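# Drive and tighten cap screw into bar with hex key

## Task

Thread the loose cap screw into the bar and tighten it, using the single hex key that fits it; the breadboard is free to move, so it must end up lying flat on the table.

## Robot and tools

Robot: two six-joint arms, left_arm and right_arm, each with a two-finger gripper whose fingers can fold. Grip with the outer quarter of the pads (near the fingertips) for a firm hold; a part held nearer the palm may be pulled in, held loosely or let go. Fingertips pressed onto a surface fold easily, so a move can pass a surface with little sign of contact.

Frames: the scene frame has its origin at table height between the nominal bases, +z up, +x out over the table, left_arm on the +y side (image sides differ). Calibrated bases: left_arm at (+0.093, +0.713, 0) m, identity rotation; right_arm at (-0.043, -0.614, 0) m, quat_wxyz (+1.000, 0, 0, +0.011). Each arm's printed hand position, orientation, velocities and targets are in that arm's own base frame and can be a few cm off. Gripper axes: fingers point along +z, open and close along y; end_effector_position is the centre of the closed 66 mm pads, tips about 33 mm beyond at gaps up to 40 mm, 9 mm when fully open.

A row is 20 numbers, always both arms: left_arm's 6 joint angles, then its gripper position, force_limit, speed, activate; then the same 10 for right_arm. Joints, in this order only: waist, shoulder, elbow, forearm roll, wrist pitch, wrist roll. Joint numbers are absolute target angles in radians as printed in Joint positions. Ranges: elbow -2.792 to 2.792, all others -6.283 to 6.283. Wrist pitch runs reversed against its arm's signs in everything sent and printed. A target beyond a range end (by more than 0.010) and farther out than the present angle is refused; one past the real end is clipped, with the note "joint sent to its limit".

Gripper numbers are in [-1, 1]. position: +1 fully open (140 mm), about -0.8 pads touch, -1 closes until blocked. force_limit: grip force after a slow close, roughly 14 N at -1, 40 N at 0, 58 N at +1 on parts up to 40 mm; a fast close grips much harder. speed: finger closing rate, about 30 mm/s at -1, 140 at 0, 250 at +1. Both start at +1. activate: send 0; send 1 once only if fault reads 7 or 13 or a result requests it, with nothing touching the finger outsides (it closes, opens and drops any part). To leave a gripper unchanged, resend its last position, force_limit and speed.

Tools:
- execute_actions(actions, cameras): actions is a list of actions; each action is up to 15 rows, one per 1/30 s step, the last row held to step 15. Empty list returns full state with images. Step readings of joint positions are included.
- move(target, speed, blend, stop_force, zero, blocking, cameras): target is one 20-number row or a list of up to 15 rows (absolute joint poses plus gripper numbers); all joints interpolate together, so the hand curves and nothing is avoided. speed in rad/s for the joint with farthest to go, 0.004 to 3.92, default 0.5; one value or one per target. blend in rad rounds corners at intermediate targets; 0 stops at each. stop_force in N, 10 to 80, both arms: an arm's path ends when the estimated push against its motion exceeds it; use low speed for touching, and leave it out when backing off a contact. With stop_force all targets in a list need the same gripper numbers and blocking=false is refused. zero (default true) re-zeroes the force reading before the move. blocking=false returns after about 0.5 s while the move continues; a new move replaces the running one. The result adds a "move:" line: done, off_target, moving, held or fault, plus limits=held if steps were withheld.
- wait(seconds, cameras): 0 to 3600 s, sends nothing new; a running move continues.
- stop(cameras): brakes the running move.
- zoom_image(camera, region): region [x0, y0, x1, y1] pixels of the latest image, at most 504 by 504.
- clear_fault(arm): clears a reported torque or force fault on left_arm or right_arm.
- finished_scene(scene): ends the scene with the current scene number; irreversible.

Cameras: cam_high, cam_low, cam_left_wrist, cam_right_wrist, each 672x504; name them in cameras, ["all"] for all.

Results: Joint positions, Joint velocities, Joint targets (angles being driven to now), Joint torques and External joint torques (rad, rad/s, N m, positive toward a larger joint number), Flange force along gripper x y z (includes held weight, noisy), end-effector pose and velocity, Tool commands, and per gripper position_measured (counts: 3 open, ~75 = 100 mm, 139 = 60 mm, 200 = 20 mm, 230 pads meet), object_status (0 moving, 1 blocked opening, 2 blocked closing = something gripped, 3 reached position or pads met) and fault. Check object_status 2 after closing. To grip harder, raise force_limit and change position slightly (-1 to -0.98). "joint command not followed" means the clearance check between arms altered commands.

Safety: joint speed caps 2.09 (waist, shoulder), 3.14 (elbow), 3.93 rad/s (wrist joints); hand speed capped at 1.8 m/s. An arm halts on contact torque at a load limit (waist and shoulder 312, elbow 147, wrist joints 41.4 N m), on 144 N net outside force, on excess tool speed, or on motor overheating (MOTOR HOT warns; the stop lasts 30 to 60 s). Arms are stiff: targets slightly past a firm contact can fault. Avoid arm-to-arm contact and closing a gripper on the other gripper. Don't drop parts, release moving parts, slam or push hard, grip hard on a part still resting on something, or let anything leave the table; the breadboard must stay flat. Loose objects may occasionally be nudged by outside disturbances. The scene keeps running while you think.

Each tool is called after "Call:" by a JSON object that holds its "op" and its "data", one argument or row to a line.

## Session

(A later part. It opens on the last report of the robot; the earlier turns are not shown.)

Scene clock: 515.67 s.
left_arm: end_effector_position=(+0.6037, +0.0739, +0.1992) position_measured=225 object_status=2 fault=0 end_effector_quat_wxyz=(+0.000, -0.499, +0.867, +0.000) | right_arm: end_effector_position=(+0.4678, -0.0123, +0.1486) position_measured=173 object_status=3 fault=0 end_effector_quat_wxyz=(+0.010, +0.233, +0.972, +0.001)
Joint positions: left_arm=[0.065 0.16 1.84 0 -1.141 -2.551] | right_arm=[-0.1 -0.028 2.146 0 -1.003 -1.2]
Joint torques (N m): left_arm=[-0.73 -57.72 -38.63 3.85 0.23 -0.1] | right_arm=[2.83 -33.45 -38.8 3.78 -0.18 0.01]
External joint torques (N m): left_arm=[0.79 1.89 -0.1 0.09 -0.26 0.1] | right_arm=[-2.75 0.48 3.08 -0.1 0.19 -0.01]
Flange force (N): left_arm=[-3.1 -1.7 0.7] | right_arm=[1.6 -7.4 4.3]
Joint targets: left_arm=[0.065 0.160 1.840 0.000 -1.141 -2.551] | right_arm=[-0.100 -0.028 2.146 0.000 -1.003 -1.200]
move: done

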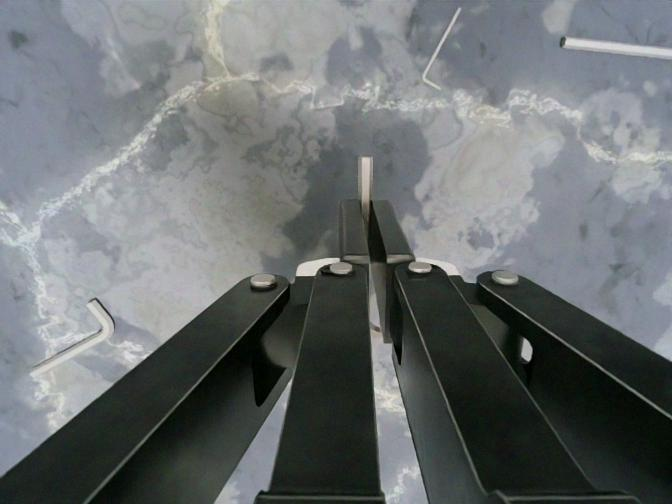

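Call:
{"op": "move", "data": {
  "target": [
    [-0.2,-0.2,2.2,0,-0.4,-1.5708,-1,0,-1,0,-0.1,-0.0276,2.1464,0,-1.0028,-1.2,-0.35,1,-1,0],
    [-1.15,0.2121,2.321,0,0.9623,-1.5708,-1,0,-1,0,-0.1,-0.0276,2.1464,0,-1.0028,-1.2,-0.35,1,-1,0]
  ],
  "speed": 0.6,
  "blend": [0.1,0]
}}

Call:
{"op": "move", "data": {
  "target": [-1.15,0.2121,2.321,0,0.9623,-1.5708,-1,0,-1,0,0.8092,0.3674,1.1127,0,-1.6615,-4.302,-0.35,1,-1,0],
  "speed": 0.6,
  "cameras": ["cam_left_wrist","cam_right_wrist"]
}}

Scene clock: 527.33 s.
left_arm: end_effector_position=(+0.3512, -0.7002, +0.3000) position_measured=225 object_status=2 fault=0 end_effector_quat_wxyz=(+0.593, +0.385, +0.593, -0.385) | right_arm: end_effector_position=(+0.4678, -0.0123, +0.1486) position_measured=173 object_status=3 fault=0 end_effector_quat_wxyz=(+0.010, +0.233, +0.972, +0.001)
Joint positions: left_arm=[-1.15 0.212 2.321 0 0.962 -1.571] | right_arm=[-0.1 -0.028 2.146 0 -1.003 -1.2]
Joint torques (N m): left_arm=[-0.17 -50.6 -27.49 2.48 3.02 -0.11] | right_arm=[2.54 -32.95 -38.62 3.74 -0.07 -0.04]
External joint torques (N m): left_arm=[-0.08 1.29 0.21 0.04 -0.2 0.11] | right_arm=[-2.65 -0.03 2.82 -0.06 0.09 0.04]
Flange force (N): left_arm=[2.0 -0.1 1.4] | right_arm=[2.1 -7.3 3.3]
Joint targets: left_arm=[-1.150 0.212 2.321 0.000 0.962 -1.571] | right_arm=[-0.100 -0.028 2.146 0.000 -1.003 -1.200]
move: done

Scene clock: 533.03 s.
left_arm: end_effector_position=(+0.3512, -0.7002, +0.2999) position_measured=225 object_status=2 fault=0 end_effector_quat_wxyz=(+0.593, +0.385, +0.593, -0.385) | right_arm: end_effector_position=(+0.5129, +0.5879, +0.4492) position_measured=173 object_status=3 fault=0 end_effector_quat_wxyz=(+0.000, +0.980, +0.198, +0.000)
Joint positions: left_arm=[-1.15 0.212 2.321 0 0.962 -1.571] | right_arm=[0.809 0.367 1.113 0 -1.661 -4.302]
Joint torques (N m): left_arm=[-1.09 -50.74 -27.64 2.5 3.1 -0.11] | right_arm=[2.45 -78.58 -45.09 4.33 -0.1 0.15]
External joint torques (N m): left_arm=[0.92 1.37 0.43 0.01 -0.28 0.11] | right_arm=[-2.3 -0.44 3.39 -0.07 0.14 -0.15]
Flange force (N): left_arm=[2.0 2.0 1.1] | right_arm=[-7.2 7.0 7.2]
Joint targets: left_arm=[-1.150 0.212 2.321 0.000 0.962 -1.571] | right_arm=[0.809 0.367 1.113 0.000 -1.661 -4.302]
move: done

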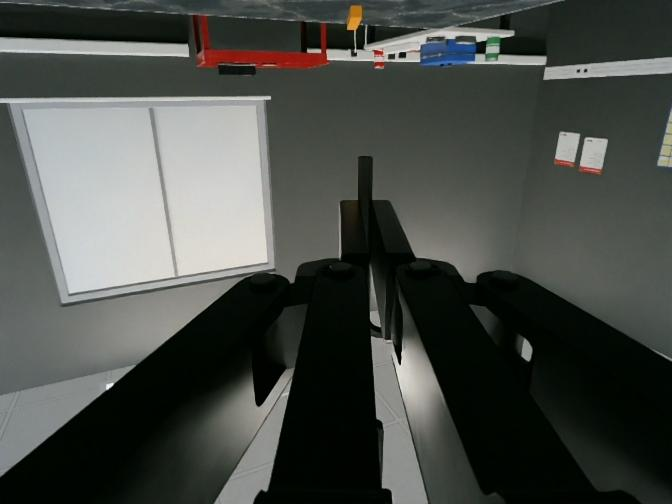

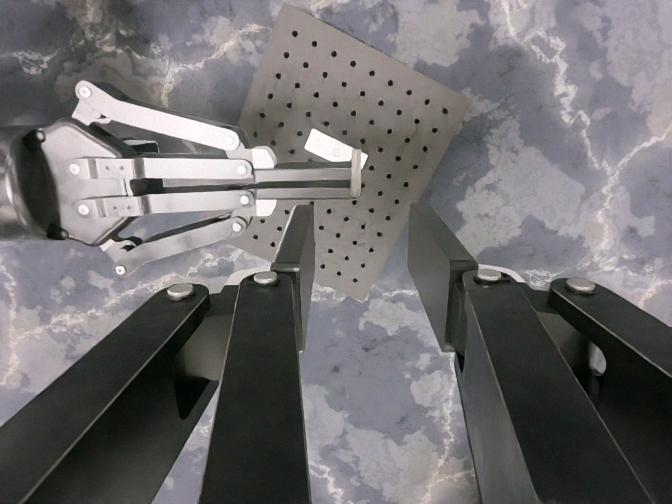

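Call:
{"op": "move", "data": {
  "target": [
    [-1.15,0.2121,2.321,0,0.9623,-1.5708,-1,0,-1,0,0.8088,0.3623,1.263,0,-1.5163,-4.302,-0.35,1,-1,0],
    [-1.15,0.2121,2.321,0,0.9623,-1.5708,-1,0,-1,0,0.8088,0.3623,1.263,0,-1.5163,-4.302,-1,1,-1,0],
    [-1.15,0.2121,2.321,0,0.9623,-1.5708,-0.5,0,-1,0,0.8088,0.3623,1.263,0,-1.5163,-4.302,-1,1,-1,0]
  ],
  "speed": 0.15
}}

Call:
{"op": "move", "data": {
  "target": [-1.15,0.2121,2.321,0,0.9623,-1.5708,-0.5,0,-1,0,0.8088,0.3623,1.263,0,-1.5163,-4.302,-1,1,-1,0],
  "cameras": ["cam_right_wrist"]
}}

Scene clock: 545.13 s.
left_arm: end_effector_position=(+0.3512, -0.7002, +0.2999) position_measured=192 object_status=0 fault=0 end_effector_quat_wxyz=(+0.593, +0.385, +0.593, -0.385) | right_arm: end_effector_position=(+0.5121, +0.5866, +0.3693) position_measured=227 object_status=2 fault=0 end_effector_quat_wxyz=(+0.000, +0.980, +0.198, +0.000)
Joint positions: left_arm=[-1.15 0.212 2.321 0 0.962 -1.571] | right_arm=[0.809 0.362 1.263 0 -1.516 -4.302]
Joint torques (N m): left_arm=[-0.88 -50.58 -27.49 2.48 3.03 -0.13] | right_arm=[2.62 -78.88 -45.21 4.32 -0.09 -0.01]
External joint torques (N m): left_arm=[0.75 1.07 0.22 0.04 -0.2 0.13] | right_arm=[-1.9 -0.05 3.34 -0.01 0.13 0.01]
Flange force (N): left_arm=[1.6 1.6 1.0] | right_arm=[-6.3 5.8 5.8]
Joint targets: left_arm=[-1.150 0.212 2.321 0.000 0.962 -1.571] | right_arm=[0.809 0.362 1.263 0.000 -1.516 -4.302]
move: done

Scene clock: 545.63 s.
left_arm: end_effector_position=(+0.3512, -0.7002, +0.2999) position_measured=192 object_status=3 fault=0 end_effector_quat_wxyz=(+0.593, +0.385, +0.593, -0.385) | right_arm: end_effector_position=(+0.5121, +0.5866, +0.3693) position_measured=227 object_status=2 fault=0 end_effector_quat_wxyz=(+0.000, +0.980, +0.198, +0.000)
Joint positions: left_arm=[-1.15 0.212 2.321 0 0.962 -1.571] | right_arm=[0.809 0.362 1.263 0 -1.516 -4.302]
Joint torques (N m): left_arm=[-0.94 -50.52 -27.54 2.53 3.02 -0.12] | right_arm=[3.44 -79.03 -45.14 4.35 -0.08 0]
External joint torques (N m): left_arm=[0.78 1.2 0.33 -0.01 -0.2 0.12] | right_arm=[-3.39 0.15 3.18 -0.08 0.13 0]
Flange force (N): left_arm=[1.9 1.6 1.0] | right_arm=[-4.8 7.2 5.5]
Joint targets: left_arm=[-1.150 0.212 2.321 0.000 0.962 -1.571] | right_arm=[0.809 0.362 1.263 0.000 -1.516 -4.302]
move: done

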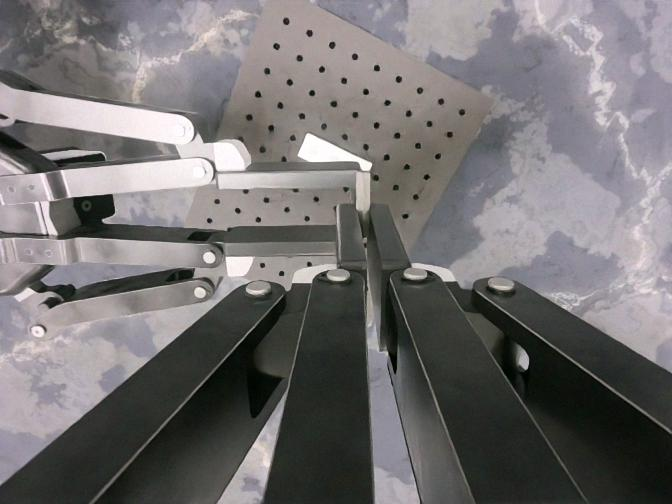

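Call:
{"op": "move", "data": {
  "target": [
    [-1.15,0.2121,2.321,0,0.9623,-1.5708,-0.5,0,-1,0,0.8092,0.3674,1.1127,0,-1.6615,-4.302,-1,1,-1,0],
    [-0.7,-0.2,2.3,0,0.1,-1.5708,-0.5,0,-1,0,0.8092,0.3674,1.1127,0,-1.6615,-4.302,-1,1,-1,0],
    [-0.2,-0.2,2.2,0,-0.6,-1.5708,-0.5,0,-1,0,0.80986,0.3744,1.562,0,-1.205,-4.302,-1,1,-1,0]
  ],
  "speed": 0.6
}}

Call:
{"op": "move", "data": {
  "target": [-1.182,-0.0703,2.55,0,0.4729,1.5708,0.2,0,-1,0,0.80986,0.40443,1.60573,0,-1.13143,-4.302,-1,1,-1,0],
  "speed": 0.8,
  "cameras": ["cam_left_wrist"]
}}

Call:
{"op": "zoom_image", "data": {
  "camera": "cam_left_wrist",
  "region": [270, 200, 430, 320]
}}

Scene clock: 576.53 s.
left_arm: end_effector_position=(+0.5523, -0.0768, +0.2426) position_measured=192 object_status=3 fault=0 end_effector_quat_wxyz=(+0.266, +0.096, +0.959, -0.027) | right_arm: end_effector_position=(+0.4914, +0.5661, +0.1972) position_measured=227 object_status=2 fault=0 end_effector_quat_wxyz=(+0.000, +0.980, +0.198, +0.000)
Joint positions: left_arm=[-0.2 -0.2 2.2 0 -0.6 -1.571] | right_arm=[0.81 0.374 1.562 0 -1.205 -4.302]
Joint torques (N m): left_arm=[-0.89 -21.28 -40.27 3.93 1.58 -0.12] | right_arm=[2.52 -78.11 -42.76 4.02 -0.14 -0.03]
External joint torques (N m): left_arm=[0.83 1.9 0.04 0.05 -0.16 0.12] | right_arm=[-2.46 0.42 3.42 0 0.19 0.03]
Flange force (N): left_arm=[-2.2 2.8 2.8] | right_arm=[-4.9 6.0 4.3]
Joint targets: left_arm=[-0.200 -0.200 2.200 0.000 -0.600 -1.571] | right_arm=[0.810 0.374 1.562 0.000 -1.205 -4.302]
move: done

Scene clock: 581.03 s.
left_arm: end_effector_position=(+0.2599, -0.5435, +0.1896) position_measured=104 object_status=3 fault=0 end_effector_quat_wxyz=(+0.299, +0.700, -0.470, +0.446) | right_arm: end_effector_position=(+0.4921, +0.5668, +0.1522) position_measured=227 object_status=2 fault=0 end_effector_quat_wxyz=(+0.000, +0.980, +0.198, +0.000)
Joint positions: left_arm=[-1.182 -0.07 2.55 0 0.473 1.571] | right_arm=[0.81 0.404 1.606 0 -1.131 -4.302]
Joint torques (N m): left_arm=[-0.68 -23.23 -28.97 2.69 2.86 -0.13] | right_arm=[2.46 -78.79 -41.14 3.92 -0.06 -0.07]
External joint torques (N m): left_arm=[0.61 1.87 0.17 0.01 -0.3 0.13] | right_arm=[-2.53 0 3.14 -0.05 0.12 0.07]
Flange force (N): left_arm=[0.0 0.0 0.0] | right_arm=[-4.9 6.0 3.2]
Joint targets: left_arm=[-1.182 -0.070 2.550 0.000 0.473 1.571] | right_arm=[0.810 0.404 1.606 0.000 -1.131 -4.302]
move: done

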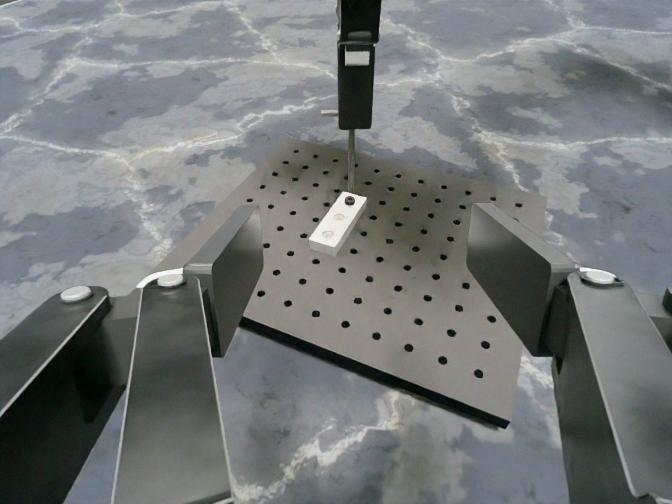

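Scaled by 3.150 from the camera's image (finer frame: 960x720).

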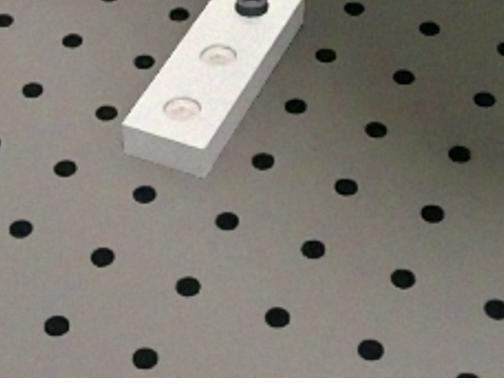

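Call:
{"op": "zoom_image", "data": {
  "camera": "cam_left_wrist",
  "region": [320, 160, 380, 220]
}}

Scaled by 8.400 from the camera's image (finer frame: 960x720).

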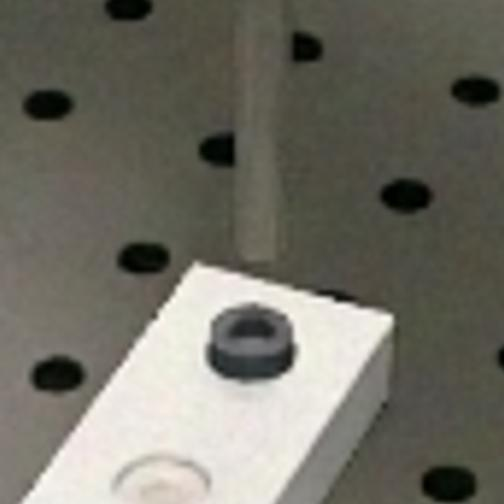

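Call:
{"op": "move", "data": {
  "target": [-1.182,-0.0703,2.55,0,0.4729,1.5708,0.2,0,-1,0,0.8093,0.40875,1.6086,0,-1.1242,-4.302,-1,1,-1,0],
  "speed": 0.05,
  "cameras": ["cam_left_wrist"]
}}

Call:
{"op": "zoom_image", "data": {
  "camera": "cam_left_wrist",
  "region": [320, 160, 380, 220]
}}

Scene clock: 599.23 s.
left_arm: end_effector_position=(+0.2599, -0.5435, +0.1896) position_measured=104 object_status=3 fault=0 end_effector_quat_wxyz=(+0.299, +0.700, -0.470, +0.446) | right_arm: end_effector_position=(+0.4929, +0.5671, +0.1475) position_measured=227 object_status=2 fault=0 end_effector_quat_wxyz=(+0.000, +0.980, +0.198, +0.000)
Joint positions: left_arm=[-1.182 -0.07 2.55 0 0.473 1.571] | right_arm=[0.809 0.409 1.609 0 -1.124 -4.302]
Joint torques (N m): left_arm=[-0.93 -23.46 -28.99 2.73 2.81 -0.12] | right_arm=[2.35 -79.82 -40.73 3.87 0.04 0.01]
External joint torques (N m): left_arm=[0.83 2.06 0.16 -0.02 -0.25 0.12] | right_arm=[-2.13 0.56 2.91 0 0 -0.01]
Flange force (N): left_arm=[0.0 0.0 0.0] | right_arm=[-3.8 5.0 3.1]
Joint targets: left_arm=[-1.182 -0.070 2.550 0.000 0.473 1.571] | right_arm=[0.809 0.409 1.609 0.000 -1.124 -4.302]
move: done

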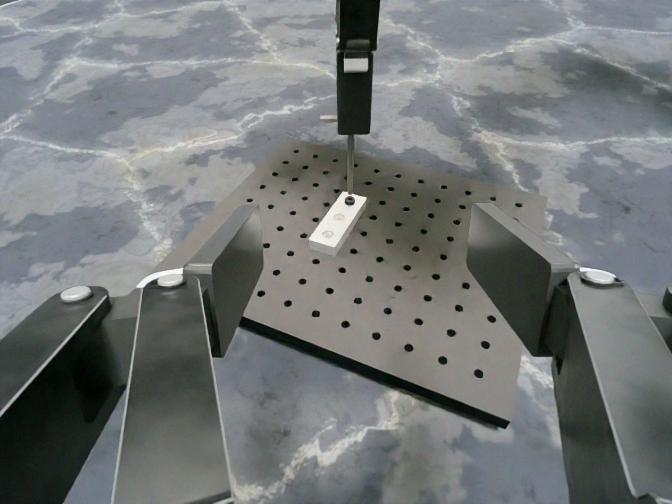

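Scaled by 8.400 from the camera's image (finer frame: 960x720).

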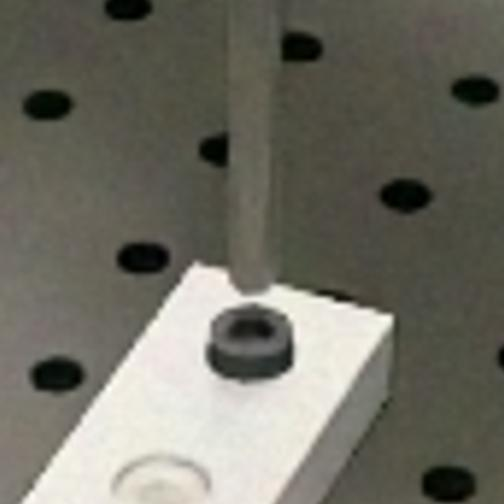

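Call:
{"op": "move", "data": {
  "target": [-1.182,-0.0703,2.55,0,0.4729,1.5708,0.2,0,-1,0,0.8129,0.41075,1.6054,0,-1.1254,-4.302,-1,1,-1,0],
  "speed": 0.05,
  "cameras": ["cam_left_wrist"]
}}

Call:
{"op": "zoom_image", "data": {
  "camera": "cam_left_wrist",
  "region": [320, 160, 380, 220]
}}

Scene clock: 616.47 s.
left_arm: end_effector_position=(+0.2599, -0.5435, +0.1896) position_measured=104 object_status=3 fault=0 end_effector_quat_wxyz=(+0.299, +0.700, -0.470, +0.446) | right_arm: end_effector_position=(+0.4919, +0.5699, +0.1476) position_measured=227 object_status=2 fault=0 end_effector_quat_wxyz=(+0.000, +0.980, +0.200, +0.000)
Joint positions: left_arm=[-1.182 -0.07 2.55 0 0.473 1.571] | right_arm=[0.813 0.411 1.605 0 -1.125 -4.302]
Joint torques (N m): left_arm=[-1.01 -23.3 -28.91 2.68 2.78 -0.14] | right_arm=[3.19 -79.48 -41 3.87 -0.21 -0.09]
External joint torques (N m): left_arm=[1.01 1.88 0.14 0.01 -0.23 0.14] | right_arm=[-3.2 0.15 3.26 -0.02 0.25 0.09]
Flange force (N): left_arm=[0.0 0.0 0.0] | right_arm=[-4.7 6.9 3.6]
Joint targets: left_arm=[-1.182 -0.070 2.550 0.000 0.473 1.571] | right_arm=[0.813 0.411 1.605 0.000 -1.125 -4.302]
move: done

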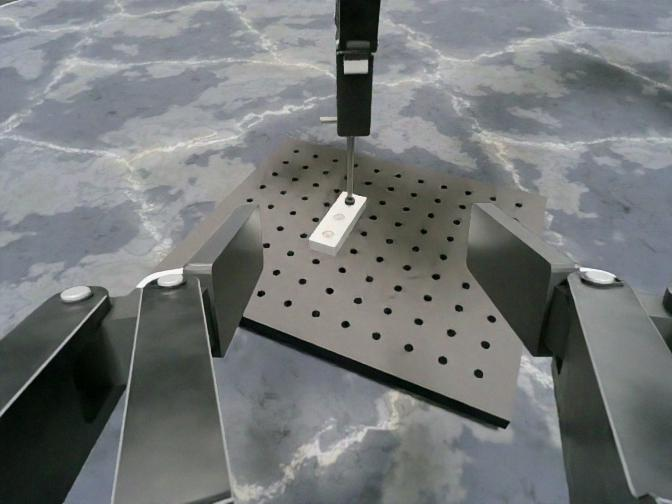

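Scaled by 8.400 from the camera's image (finer frame: 960x720).

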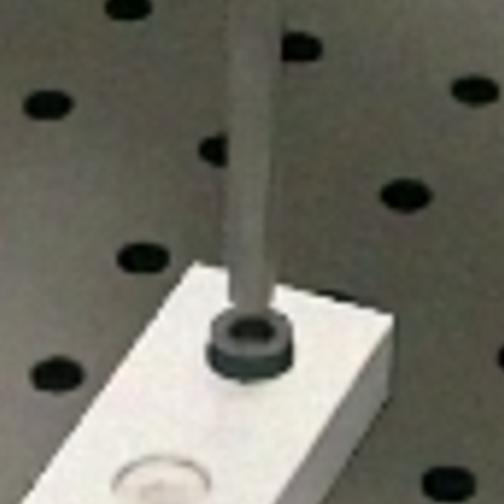

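Call:
{"op": "move", "data": {
  "target": [-1.182,-0.0703,2.55,0,0.4729,1.5708,0.2,0,-1,0,0.8129,0.41622,1.6133,0,-1.1120,-4.302,-1,1,-1,0],
  "speed": 0.006,
  "stop_force": 10,
  "cameras": ["cam_left_wrist"]
}}

Call:
{"op": "zoom_image", "data": {
  "camera": "cam_left_wrist",
  "region": [320, 160, 380, 220]
}}

Scene clock: 625.50 s.
left_arm: end_effector_position=(+0.2599, -0.5435, +0.1896) position_measured=104 object_status=3 fault=0 end_effector_quat_wxyz=(+0.299, +0.700, -0.470, +0.446) | right_arm: end_effector_position=(+0.4919, +0.5699, +0.1408) position_measured=227 object_status=2 fault=0 end_effector_quat_wxyz=(+0.000, +0.980, +0.200, +0.000)
Joint positions: left_arm=[-1.182 -0.07 2.55 0 0.473 1.571] | right_arm=[0.813 0.415 1.612 0 -1.114 -4.302]
Joint torques (N m): left_arm=[-1 -23.29 -28.98 2.63 2.76 -0.14] | right_arm=[3.15 -68.35 -32.92 4 -0.11 -0.04]
External joint torques (N m): left_arm=[0.93 1.92 0.16 0.07 -0.2 0.14] | right_arm=[-3.34 -11.43 -4.79 -0.17 0.16 0.04]
Flange force (N): left_arm=[0.0 0.0 0.0] | right_arm=[-3.9 6.8 -12.3]
Joint targets: left_arm=[-1.182 -0.070 2.550 0.000 0.473 1.571] | right_arm=[0.813 0.415 1.612 0.000 -1.114 -4.302]
move: contact (right_arm)

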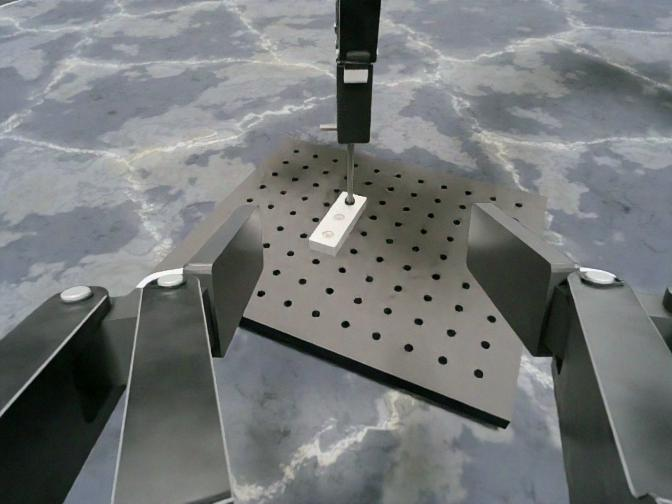

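Scaled by 8.400 from the camera's image (finer frame: 960x720).

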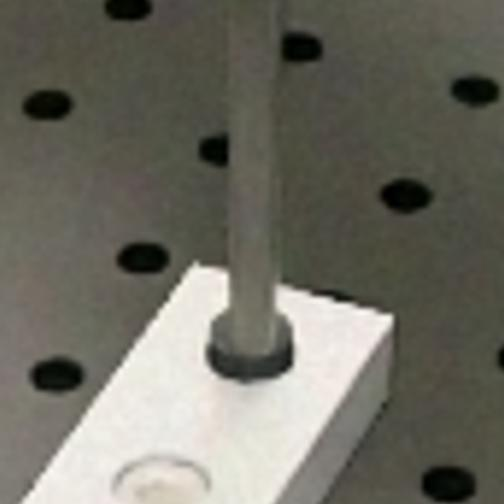

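Call:
{"op": "move", "data": {
  "target": [-1.182,-0.0703,2.55,0,0.4729,1.5708,0.2,0,-1,0,0.8105,0.4127,1.6121,0,-1.1168,-4.302,-1,1,-1,0],
  "speed": 0.05
}}

Call:
{"op": "move", "data": {
  "target": [-1.182,-0.0703,2.55,0,0.4729,1.5708,0.2,0,-1,0,0.8105,0.4160,1.6168,0,-1.1088,-4.302,-1,1,-1,0],
  "speed": 0.006,
  "stop_force": 10,
  "cameras": ["cam_left_wrist"]
}}

Call:
{"op": "zoom_image", "data": {
  "camera": "cam_left_wrist",
  "region": [320, 160, 380, 220]
}}

Scene clock: 637.43 s.
left_arm: end_effector_position=(+0.2599, -0.5435, +0.1896) position_measured=104 object_status=3 fault=0 end_effector_quat_wxyz=(+0.299, +0.700, -0.470, +0.446) | right_arm: end_effector_position=(+0.4925, +0.5680, +0.1427) position_measured=227 object_status=2 fault=0 end_effector_quat_wxyz=(+0.000, +0.980, +0.199, +0.000)
Joint positions: left_arm=[-1.182 -0.07 2.55 0 0.473 1.571] | right_arm=[0.811 0.413 1.612 0 -1.117 -4.302]
Joint torques (N m): left_arm=[-0.8 -23.47 -28.95 2.66 2.82 -0.1] | right_arm=[3.24 -78.56 -40.93 3.91 -0.11 -0.09]
External joint torques (N m): left_arm=[0.72 2.07 0.12 0.05 -0.25 0.1] | right_arm=[-3.06 -0.95 3.25 -0.06 0.15 0.09]
Flange force (N): left_arm=[0.0 0.0 0.0] | right_arm=[-6.1 7.4 2.6]
Joint targets: left_arm=[-1.182 -0.070 2.550 0.000 0.473 1.571] | right_arm=[0.811 0.413 1.612 0.000 -1.117 -4.302]
move: done

Scene clock: 638.67 s.
left_arm: end_effector_position=(+0.2599, -0.5435, +0.1896) position_measured=104 object_status=3 fault=0 end_effector_quat_wxyz=(+0.299, +0.700, -0.470, +0.446) | right_arm: end_effector_position=(+0.4926, +0.5680, +0.1407) position_measured=227 object_status=2 fault=0 end_effector_quat_wxyz=(+0.000, +0.980, +0.199, +0.000)
Joint positions: left_arm=[-1.182 -0.07 2.55 0 0.473 1.571] | right_arm=[0.81 0.414 1.614 0 -1.113 -4.302]
Joint torques (N m): left_arm=[-0.73 -23.67 -29.07 2.63 2.79 -0.13] | right_arm=[3.23 -67.53 -32.59 4.13 -0.1 0.01]
External joint torques (N m): left_arm=[0.69 2.33 0.27 0.06 -0.23 0.13] | right_arm=[-3.08 -11.67 -5.01 -0.29 0.15 -0.01]
Flange force (N): left_arm=[0.0 0.0 0.0] | right_arm=[-3.9 6.5 -12.7]
Joint targets: left_arm=[-1.182 -0.070 2.550 0.000 0.473 1.571] | right_arm=[0.810 0.414 1.614 0.000 -1.113 -4.302]
move: contact (right_arm)

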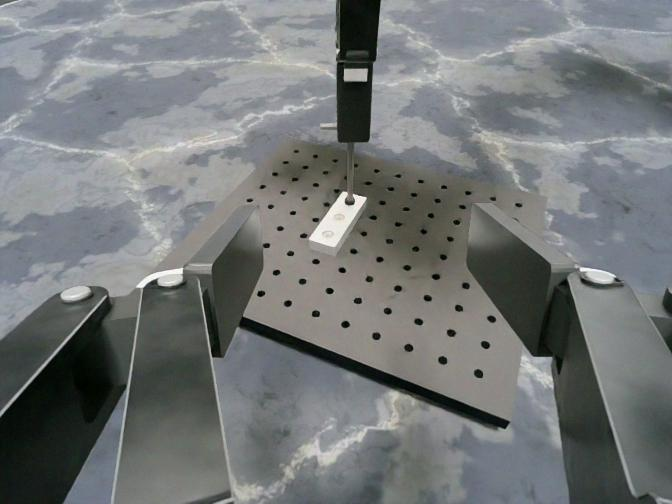

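Scaled by 8.400 from the camera's image (finer frame: 960x720).

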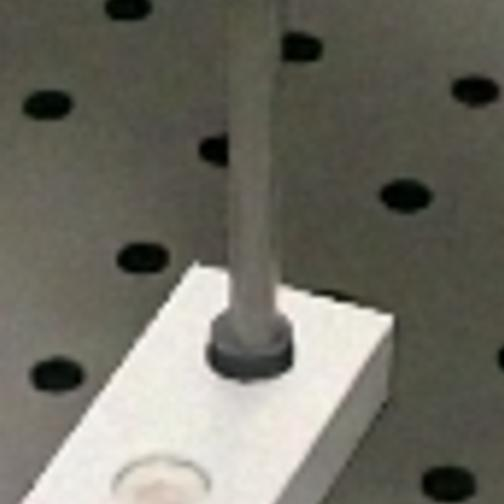

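Call:
{"op": "move", "data": {
  "target": [
    [-1.182,-0.0703,2.55,0,0.4729,1.5708,0.2,0,-1,0,0.8096,0.4138,1.6118,0,-1.1160,-4.302,-1,1,-1,0],
    [-1.182,-0.0703,2.55,0,0.4729,1.5708,0.2,0,-1,0,0.8096,0.41485,1.6133,0,-1.1134,-4.302,-1,1,-1,0],
    [-1.182,-0.0703,2.55,0,0.4729,1.5708,0.2,0,-1,0,0.8096,0.41485,1.6133,0,-1.1134,-3.25,-1,1,-1,0]
  ],
  "speed": [0.05,0.05,0.3],
  "cameras": ["cam_left_wrist"]
}}

Call:
{"op": "zoom_image", "data": {
  "camera": "cam_left_wrist",
  "region": [320, 160, 380, 220]
}}

Scene clock: 652.27 s.
left_arm: end_effector_position=(+0.2599, -0.5435, +0.1896) position_measured=104 object_status=3 fault=0 end_effector_quat_wxyz=(+0.299, +0.700, -0.470, +0.446) | right_arm: end_effector_position=(+0.4934, +0.5679, +0.1405) position_measured=227 object_status=2 fault=0 end_effector_quat_wxyz=(+0.000, +0.947, -0.321, +0.000)
Joint positions: left_arm=[-1.182 -0.07 2.55 0 0.473 1.571] | right_arm=[0.81 0.415 1.613 0 -1.113 -3.25]
Joint torques (N m): left_arm=[-0.75 -23.21 -29.09 2.7 2.76 -0.09] | right_arm=[0.09 -80.83 -40.29 2.53 -0.81 -0.05]
External joint torques (N m): left_arm=[0.67 1.75 0.28 0 -0.2 0.09] | right_arm=[0.37 0.99 2.6 1.31 0.82 0.05]
Flange force (N): left_arm=[0.0 0.0 0.0] | right_arm=[-0.8 4.7 4.5]
Joint targets: left_arm=[-1.182 -0.070 2.550 0.000 0.473 1.571] | right_arm=[0.810 0.415 1.613 0.000 -1.113 -3.250]
move: done

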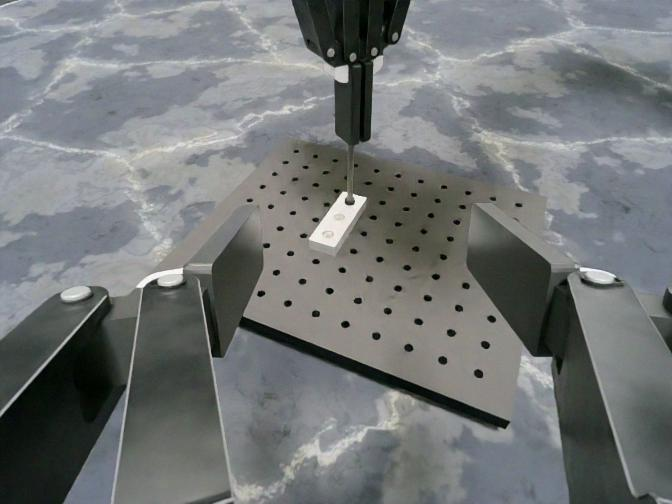

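Scaled by 8.400 from the camera's image (finer frame: 960x720).

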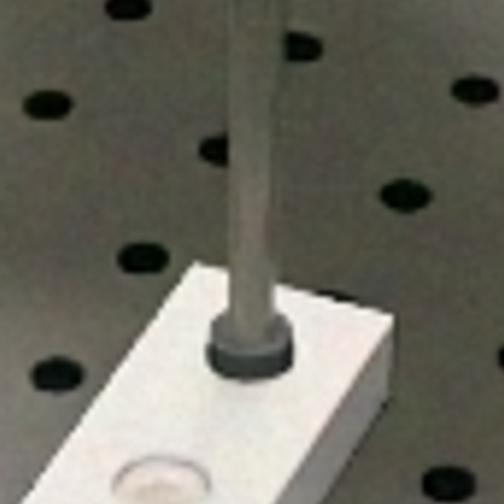

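Call:
{"op": "move", "data": {
  "target": [-1.182,-0.0703,2.55,0,0.4729,1.5708,0.2,0,-1,0,0.8096,0.4177,1.6174,0,-1.1064,-3.25,-1,1,-1,0],
  "speed": 0.006,
  "stop_force": 12,
  "cameras": ["cam_left_wrist"]
}}

Call:
{"op": "zoom_image", "data": {
  "camera": "cam_left_wrist",
  "region": [320, 160, 380, 220]
}}

Scene clock: 659.67 s.
left_arm: end_effector_position=(+0.2599, -0.5435, +0.1896) position_measured=104 object_status=3 fault=0 end_effector_quat_wxyz=(+0.299, +0.700, -0.470, +0.446) | right_arm: end_effector_position=(+0.4934, +0.5679, +0.1376) position_measured=227 object_status=2 fault=0 end_effector_quat_wxyz=(+0.000, +0.947, -0.321, +0.000)
Joint positions: left_arm=[-1.182 -0.07 2.55 0 0.473 1.571] | right_arm=[0.81 0.417 1.616 0 -1.108 -3.25]
Joint torques (N m): left_arm=[-0.63 -23.35 -28.88 2.64 2.78 -0.08] | right_arm=[1.02 -69.35 -32.06 2.96 -0.5 -0.04]
External joint torques (N m): left_arm=[0.56 1.97 0.02 0.06 -0.21 0.08] | right_arm=[-0.94 -9.9 -5.31 0.84 0.5 0.04]
Flange force (N): left_arm=[0.0 0.0 0.0] | right_arm=[1.0 3.3 -11.2]
Joint targets: left_arm=[-1.182 -0.070 2.550 0.000 0.473 1.571] | right_arm=[0.810 0.417 1.616 0.000 -1.108 -3.250]
move: contact (right_arm)

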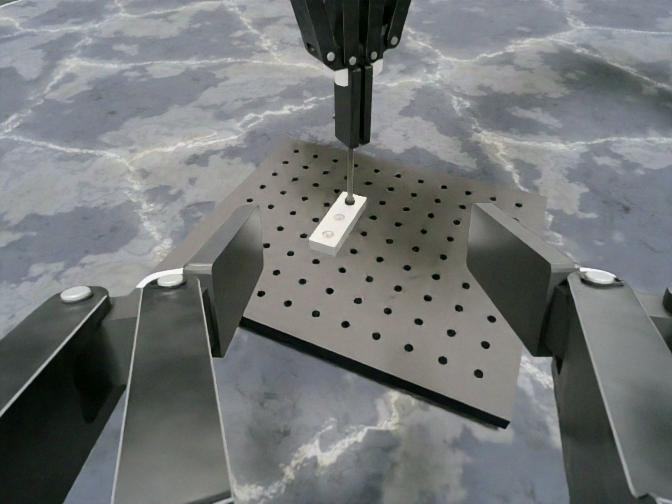

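Scaled by 8.400 from the camera's image (finer frame: 960x720).

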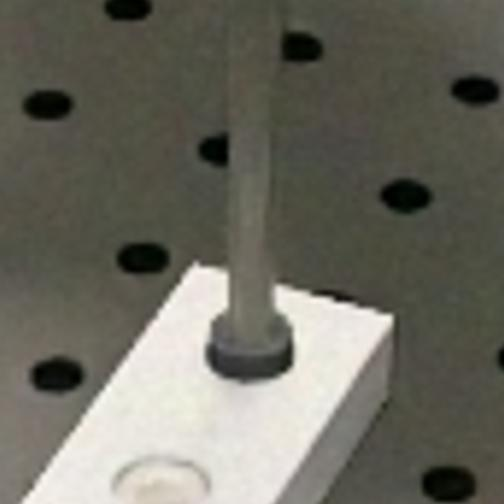

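Call:
{"op": "move", "data": {
  "target": [-1.182,-0.0703,2.55,0,0.4729,1.5708,0.2,0,-1,0,0.8096,0.4178,1.6175,0,-1.1063,6.2,-1,1,-1,0],
  "speed": 1.1,
  "cameras": ["cam_left_wrist"]
}}

Call:
{"op": "zoom_image", "data": {
  "camera": "cam_left_wrist",
  "region": [320, 160, 380, 220]
}}

Scene clock: 679.83 s.
left_arm: end_effector_position=(+0.2599, -0.5435, +0.1896) position_measured=104 object_status=3 fault=0 end_effector_quat_wxyz=(+0.299, +0.700, -0.470, +0.446) | right_arm: end_effector_position=(+0.4933, +0.5678, +0.1362) position_measured=227 object_status=2 fault=0 end_effector_quat_wxyz=(+0.000, +0.333, +0.943, +0.000)
Joint positions: left_arm=[-1.182 -0.07 2.55 0 0.473 1.571] | right_arm=[0.81 0.418 1.617 0 -1.106 6.2]
Joint torques (N m): left_arm=[-0.96 -23.35 -28.99 2.67 2.78 -0.11] | right_arm=[3.33 -77.98 -36.97 4.07 -1.26 -0.11]
External joint torques (N m): left_arm=[0.87 2.04 0.15 0.03 -0.21 0.11] | right_arm=[-3.08 -1.77 -0.48 -0.17 1.26 0.11]
Flange force (N): left_arm=[0.0 0.0 0.0] | right_arm=[-3.8 -2.7 0.3]
Joint targets: left_arm=[-1.182 -0.070 2.550 0.000 0.473 1.571] | right_arm=[0.810 0.418 1.617 0.000 -1.106 6.200]
move: done

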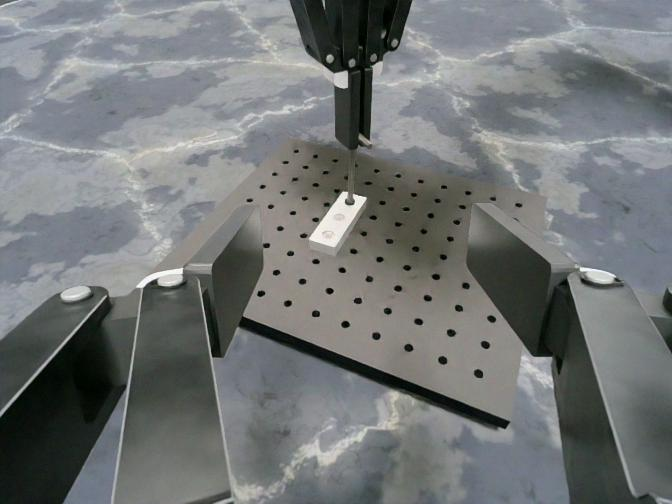

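Scaled by 8.400 from the camera's image (finer frame: 960x720).

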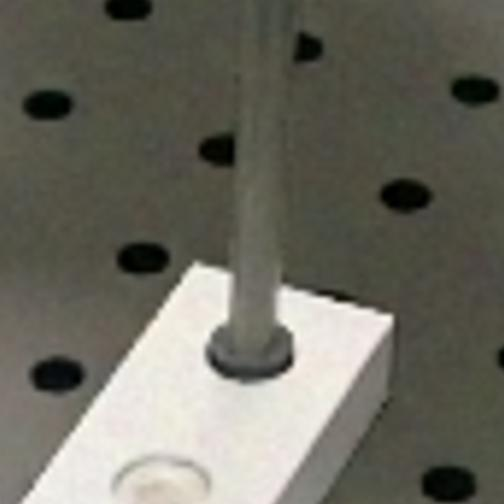

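Call:
{"op": "move", "data": {
  "target": [
    [-1.182,-0.0703,2.55,0,0.4729,1.5708,0.2,0,-1,0,0.8096,0.4133,1.6110,0,-1.1173,6.2,-1,1,-1,0],
    [-1.182,-0.0703,2.55,0,0.4729,1.5708,0.2,0,-1,0,0.8096,0.4133,1.6110,0,-1.1173,-5.319,-1,1,-1,0]
  ],
  "speed": [0.05,2.5],
  "cameras": ["cam_left_wrist"]
}}

Call:
{"op": "zoom_image", "data": {
  "camera": "cam_left_wrist",
  "region": [320, 160, 380, 220]
}}

Scene clock: 698.13 s.
left_arm: end_effector_position=(+0.2599, -0.5435, +0.1896) position_measured=104 object_status=3 fault=0 end_effector_quat_wxyz=(+0.299, +0.700, -0.470, +0.446) | right_arm: end_effector_position=(+0.4934, +0.5679, +0.1429) position_measured=227 object_status=2 fault=0 end_effector_quat_wxyz=(+0.000, +0.760, +0.650, +0.000)
Joint positions: left_arm=[-1.182 -0.07 2.55 0 0.473 1.571] | right_arm=[0.81 0.413 1.611 0 -1.117 -5.319]
Joint torques (N m): left_arm=[-0.93 -23.31 -28.98 2.67 2.77 -0.1] | right_arm=[2.6 -79.91 -40.57 3.99 -0.14 -0.18]
External joint torques (N m): left_arm=[0.84 1.93 0.15 0.03 -0.2 0.09] | right_arm=[-2.81 0.43 2.89 -0.11 0.17 0.18]
Flange force (N): left_arm=[0.0 0.0 0.0] | right_arm=[-6.9 -0.2 3.3]
Joint targets: left_arm=[-1.182 -0.070 2.550 0.000 0.473 1.571] | right_arm=[0.810 0.413 1.611 0.000 -1.117 -5.319]
move: done

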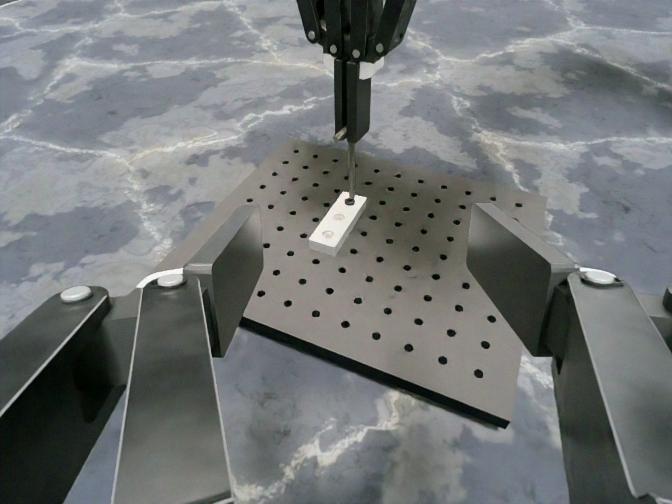

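Scaled by 8.400 from the camera's image (finer frame: 960x720).

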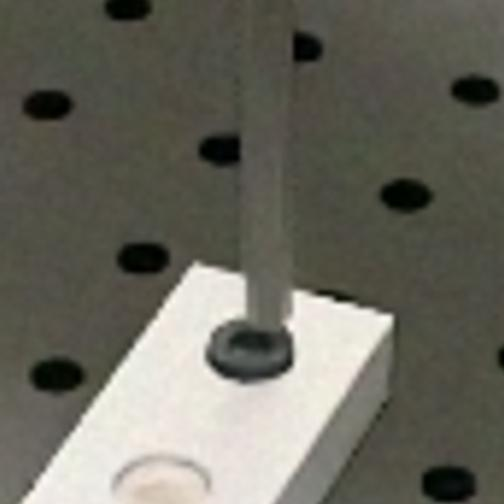

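Call:
{"op": "move", "data": {
  "target": [-1.182,-0.0703,2.55,0,0.4729,1.5708,0.2,0,-1,0,0.8083,0.4162,1.6064,0,-1.1190,-5.319,-1,1,-1,0],
  "speed": 0.1
}}

Call:
{"op": "move", "data": {
  "target": [-1.182,-0.0703,2.55,0,0.4729,1.5708,0.2,0,-1,0,0.8083,0.4213,1.6138,0,-1.1065,-5.319,-1,1,-1,0],
  "speed": 0.006,
  "stop_force": 12,
  "cameras": ["cam_left_wrist"]
}}

Call:
{"op": "zoom_image", "data": {
  "camera": "cam_left_wrist",
  "region": [320, 160, 380, 220]
}}

Scene clock: 709.60 s.
left_arm: end_effector_position=(+0.2599, -0.5435, +0.1896) position_measured=104 object_status=3 fault=0 end_effector_quat_wxyz=(+0.299, +0.700, -0.470, +0.446) | right_arm: end_effector_position=(+0.4956, +0.5687, +0.1430) position_measured=227 object_status=2 fault=0 end_effector_quat_wxyz=(+0.000, +0.760, +0.650, +0.000)
Joint positions: left_arm=[-1.182 -0.07 2.55 0 0.473 1.571] | right_arm=[0.808 0.416 1.606 0 -1.119 -5.319]
Joint torques (N m): left_arm=[-0.95 -23.25 -29.11 2.7 2.72 -0.14] | right_arm=[2.8 -80.14 -40.78 3.96 -0.04 -0.09]
External joint torques (N m): left_arm=[0.88 1.86 0.25 0 -0.15 0.14] | right_arm=[-2.96 0.31 2.96 -0.06 0.08 0.09]
Flange force (N): left_arm=[0.0 0.0 0.0] | right_arm=[-7.3 -0.1 3.1]
Joint targets: left_arm=[-1.182 -0.070 2.550 0.000 0.473 1.571] | right_arm=[0.808 0.416 1.606 0.000 -1.119 -5.319]
move: done

Scene clock: 712.20 s.
left_arm: end_effector_position=(+0.2599, -0.5435, +0.1896) position_measured=104 object_status=3 fault=0 end_effector_quat_wxyz=(+0.299, +0.700, -0.470, +0.446) | right_arm: end_effector_position=(+0.4955, +0.5687, +0.1359) position_measured=227 object_status=2 fault=0 end_effector_quat_wxyz=(+0.000, +0.760, +0.650, +0.000)
Joint positions: left_arm=[-1.182 -0.07 2.55 0 0.473 1.571] | right_arm=[0.808 0.421 1.613 0 -1.107 -5.319]
Joint torques (N m): left_arm=[-0.72 -23.35 -28.88 2.7 2.82 -0.11] | right_arm=[1.51 -66.99 -30.99 3.34 -0.19 -0.12]
External joint torques (N m): left_arm=[0.64 1.93 0.1 0 -0.26 0.11] | right_arm=[-1.38 -13.05 -6.47 0.53 0.22 0.12]
Flange force (N): left_arm=[0.0 0.0 0.0] | right_arm=[-5.1 -1.2 -15.0]
Joint targets: left_arm=[-1.182 -0.070 2.550 0.000 0.473 1.571] | right_arm=[0.808 0.421 1.613 0.000 -1.107 -5.319]
move: contact (right_arm)

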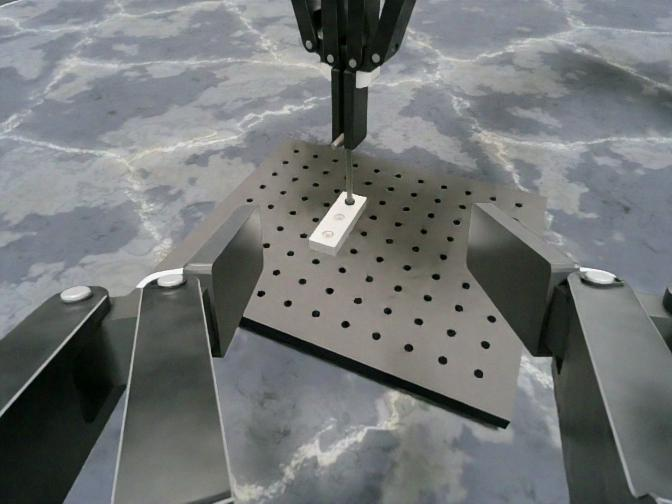

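Scaled by 8.400 from the camera's image (finer frame: 960x720).

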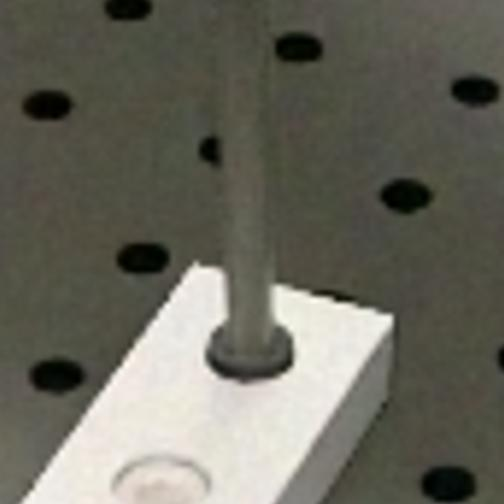

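Call:
{"op": "move", "data": {
  "target": [-1.182,-0.0703,2.55,0,0.4729,1.5708,0.2,0,-1,0,0.8091,0.4198,1.6170,0,-1.1048,2,-1,1,-1,0],
  "speed": 1.1
}}

Call:
{"op": "move", "data": {
  "target": [-1.182,-0.0703,2.55,0,0.4729,1.5708,0.2,0,-1,0,0.8093,0.4195,1.6178,0,-1.1043,3.5,-1,1,-1,0],
  "speed": 0.7
}}

Call:
{"op": "move", "data": {
  "target": [-1.182,-0.0703,2.55,0,0.4729,1.5708,0.2,0,-1,0,0.8094,0.4192,1.6184,0,-1.1040,4.5,-1,1,-1,0],
  "speed": 0.7,
  "cameras": ["cam_left_wrist"]
}}

Call:
{"op": "zoom_image", "data": {
  "camera": "cam_left_wrist",
  "region": [320, 160, 380, 220]
}}

Scene clock: 731.60 s.
left_arm: end_effector_position=(+0.2599, -0.5435, +0.1896) position_measured=104 object_status=3 fault=0 end_effector_quat_wxyz=(+0.299, +0.700, -0.470, +0.446) | right_arm: end_effector_position=(+0.4941, +0.5681, +0.1350) position_measured=227 object_status=2 fault=0 end_effector_quat_wxyz=(+0.000, +0.982, +0.189, +0.000)
Joint positions: left_arm=[-1.182 -0.07 2.55 0 0.473 1.571] | right_arm=[0.809 0.42 1.617 0 -1.105 2]
Joint torques (N m): left_arm=[-0.92 -23.17 -29.07 2.64 2.77 -0.13] | right_arm=[4.25 -71.15 -32.72 4.26 -1.24 0.14]
External joint torques (N m): left_arm=[0.8 1.83 0.24 0.06 -0.2 0.13] | right_arm=[-3.9 -8.63 -4.64 -0.44 1.28 -0.14]
Flange force (N): left_arm=[0.0 0.0 0.0] | right_arm=[-0.7 6.4 -8.4]
Joint targets: left_arm=[-1.182 -0.070 2.550 0.000 0.473 1.571] | right_arm=[0.809 0.420 1.617 0.000 -1.105 2.000]
move: done

Scene clock: 734.30 s.
left_arm: end_effector_position=(+0.2599, -0.5435, +0.1896) position_measured=104 object_status=3 fault=0 end_effector_quat_wxyz=(+0.299, +0.700, -0.470, +0.446) | right_arm: end_effector_position=(+0.4938, +0.5680, +0.1348) position_measured=227 object_status=2 fault=0 end_effector_quat_wxyz=(+0.000, +0.847, -0.531, +0.000)
Joint positions: left_arm=[-1.182 -0.07 2.55 0 0.473 1.571] | right_arm=[0.809 0.42 1.618 0 -1.104 3.5]
Joint torques (N m): left_arm=[-0.69 -23.19 -28.89 2.71 2.76 -0.08] | right_arm=[3.67 -74.36 -35.82 4.25 -0.67 -0.08]
External joint torques (N m): left_arm=[0.64 1.8 0.08 -0.01 -0.2 0.08] | right_arm=[-3.42 -5.71 -1.75 -0.42 0.66 0.08]
Flange force (N): left_arm=[0.0 0.0 0.0] | right_arm=[6.1 3.0 -4.7]
Joint targets: left_arm=[-1.182 -0.070 2.550 0.000 0.473 1.571] | right_arm=[0.809 0.419 1.618 0.000 -1.104 3.500]
move: done

Scene clock: 736.30 s.
left_arm: end_effector_position=(+0.2599, -0.5435, +0.1896) position_measured=104 object_status=3 fault=0 end_effector_quat_wxyz=(+0.299, +0.700, -0.470, +0.446) | right_arm: end_effector_position=(+0.4935, +0.5678, +0.1347) position_measured=227 object_status=2 fault=0 end_effector_quat_wxyz=(+0.000, -0.489, +0.872, +0.000)
Joint positions: left_arm=[-1.182 -0.07 2.55 0 0.473 1.571] | right_arm=[0.809 0.419 1.618 0 -1.104 4.5]
Joint torques (N m): left_arm=[-0.66 -23.76 -29.03 2.7 2.79 -0.14] | right_arm=[2.56 -79.03 -38.41 3.74 -1.11 -0.16]
External joint torques (N m): left_arm=[0.59 2.47 0.2 0 -0.23 0.14] | right_arm=[-2.35 -0.63 1.06 0.09 1.06 0.16]
Flange force (N): left_arm=[0.0 0.0 0.0] | right_arm=[4.5 -2.2 2.2]
Joint targets: left_arm=[-1.182 -0.070 2.550 0.000 0.473 1.571] | right_arm=[0.809 0.419 1.618 0.000 -1.104 4.500]
move: done

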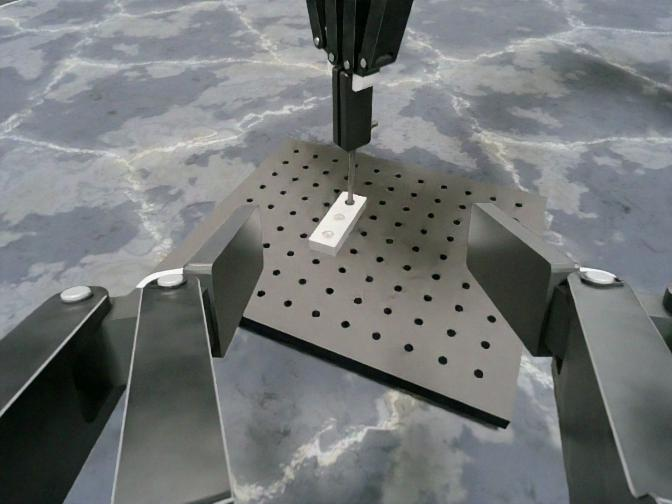

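Scaled by 8.400 from the camera's image (finer frame: 960x720).

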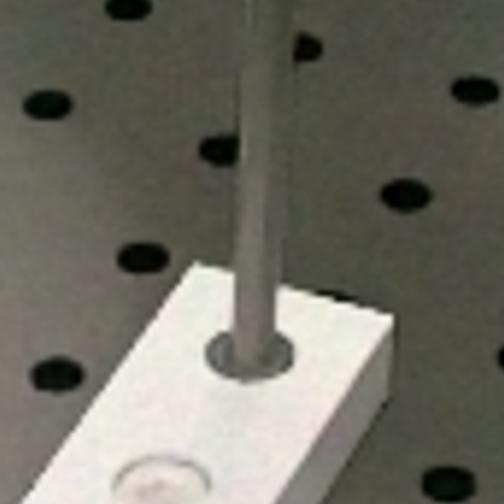

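Call:
{"op": "move", "data": {
  "target": [-1.182,-0.0703,2.55,0,0.4729,1.5708,0.2,0,-1,0,0.8096,0.4190,1.6190,0,-1.1036,6.2,-1,1,-1,0],
  "speed": 0.6,
  "cameras": ["cam_left_wrist","cam_right_wrist"]
}}

Call:
{"op": "zoom_image", "data": {
  "camera": "cam_left_wrist",
  "region": [310, 110, 410, 220]
}}

Scene clock: 751.13 s.
left_arm: end_effector_position=(+0.2599, -0.5435, +0.1896) position_measured=104 object_status=3 fault=0 end_effector_quat_wxyz=(+0.299, +0.700, -0.470, +0.446) | right_arm: end_effector_position=(+0.4933, +0.5678, +0.1346) position_measured=227 object_status=2 fault=0 end_effector_quat_wxyz=(+0.000, +0.333, +0.943, +0.000)
Joint positions: left_arm=[-1.182 -0.07 2.55 0 0.473 1.571] | right_arm=[0.81 0.419 1.619 0 -1.104 6.2]
Joint torques (N m): left_arm=[-0.8 -23.68 -29.03 2.65 2.76 -0.11] | right_arm=[3.64 -81.37 -39.11 4.15 -1.37 -0.29]
External joint torques (N m): left_arm=[0.74 2.28 0.23 0.05 -0.2 0.11] | right_arm=[-3.68 1.34 1.52 -0.26 1.37 0.29]
Flange force (N): left_arm=[0.0 0.0 0.0] | right_arm=[-4.4 -2.7 4.6]
Joint targets: left_arm=[-1.182 -0.070 2.550 0.000 0.473 1.571] | right_arm=[0.810 0.419 1.619 0.000 -1.104 6.200]
move: done

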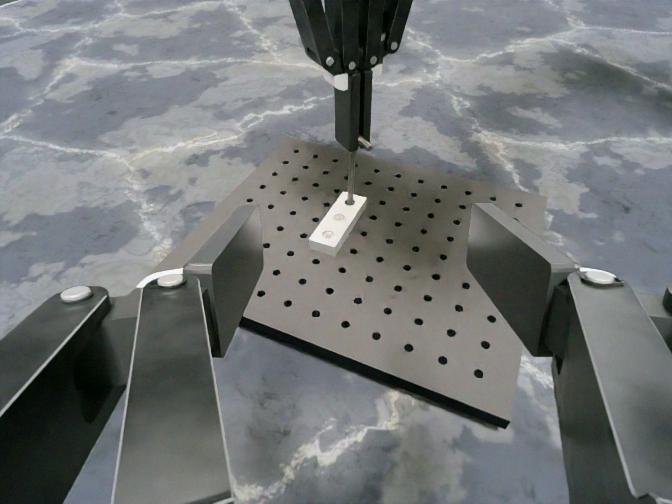

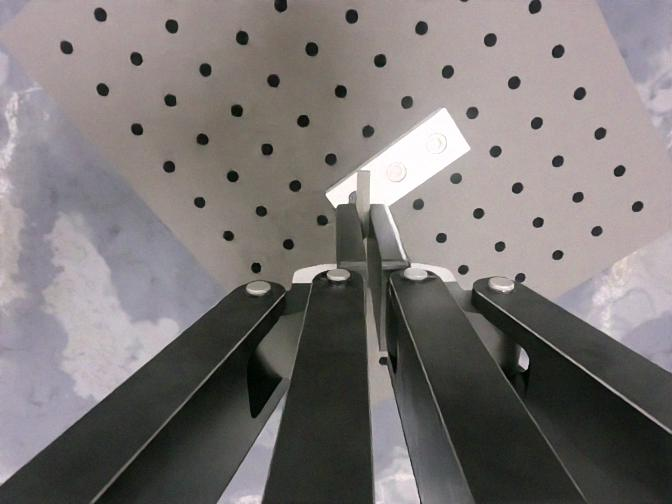

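Scaled by 4.582 from the camera's image (finer frame: 960x720).

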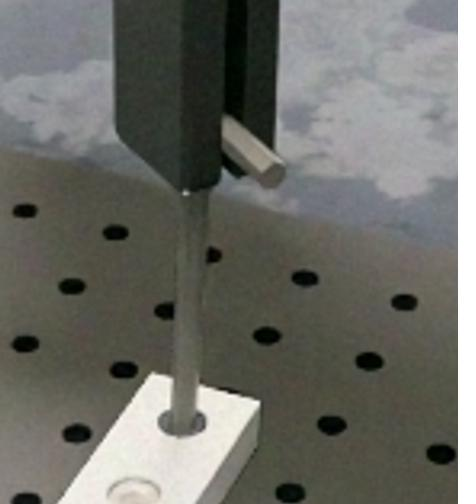

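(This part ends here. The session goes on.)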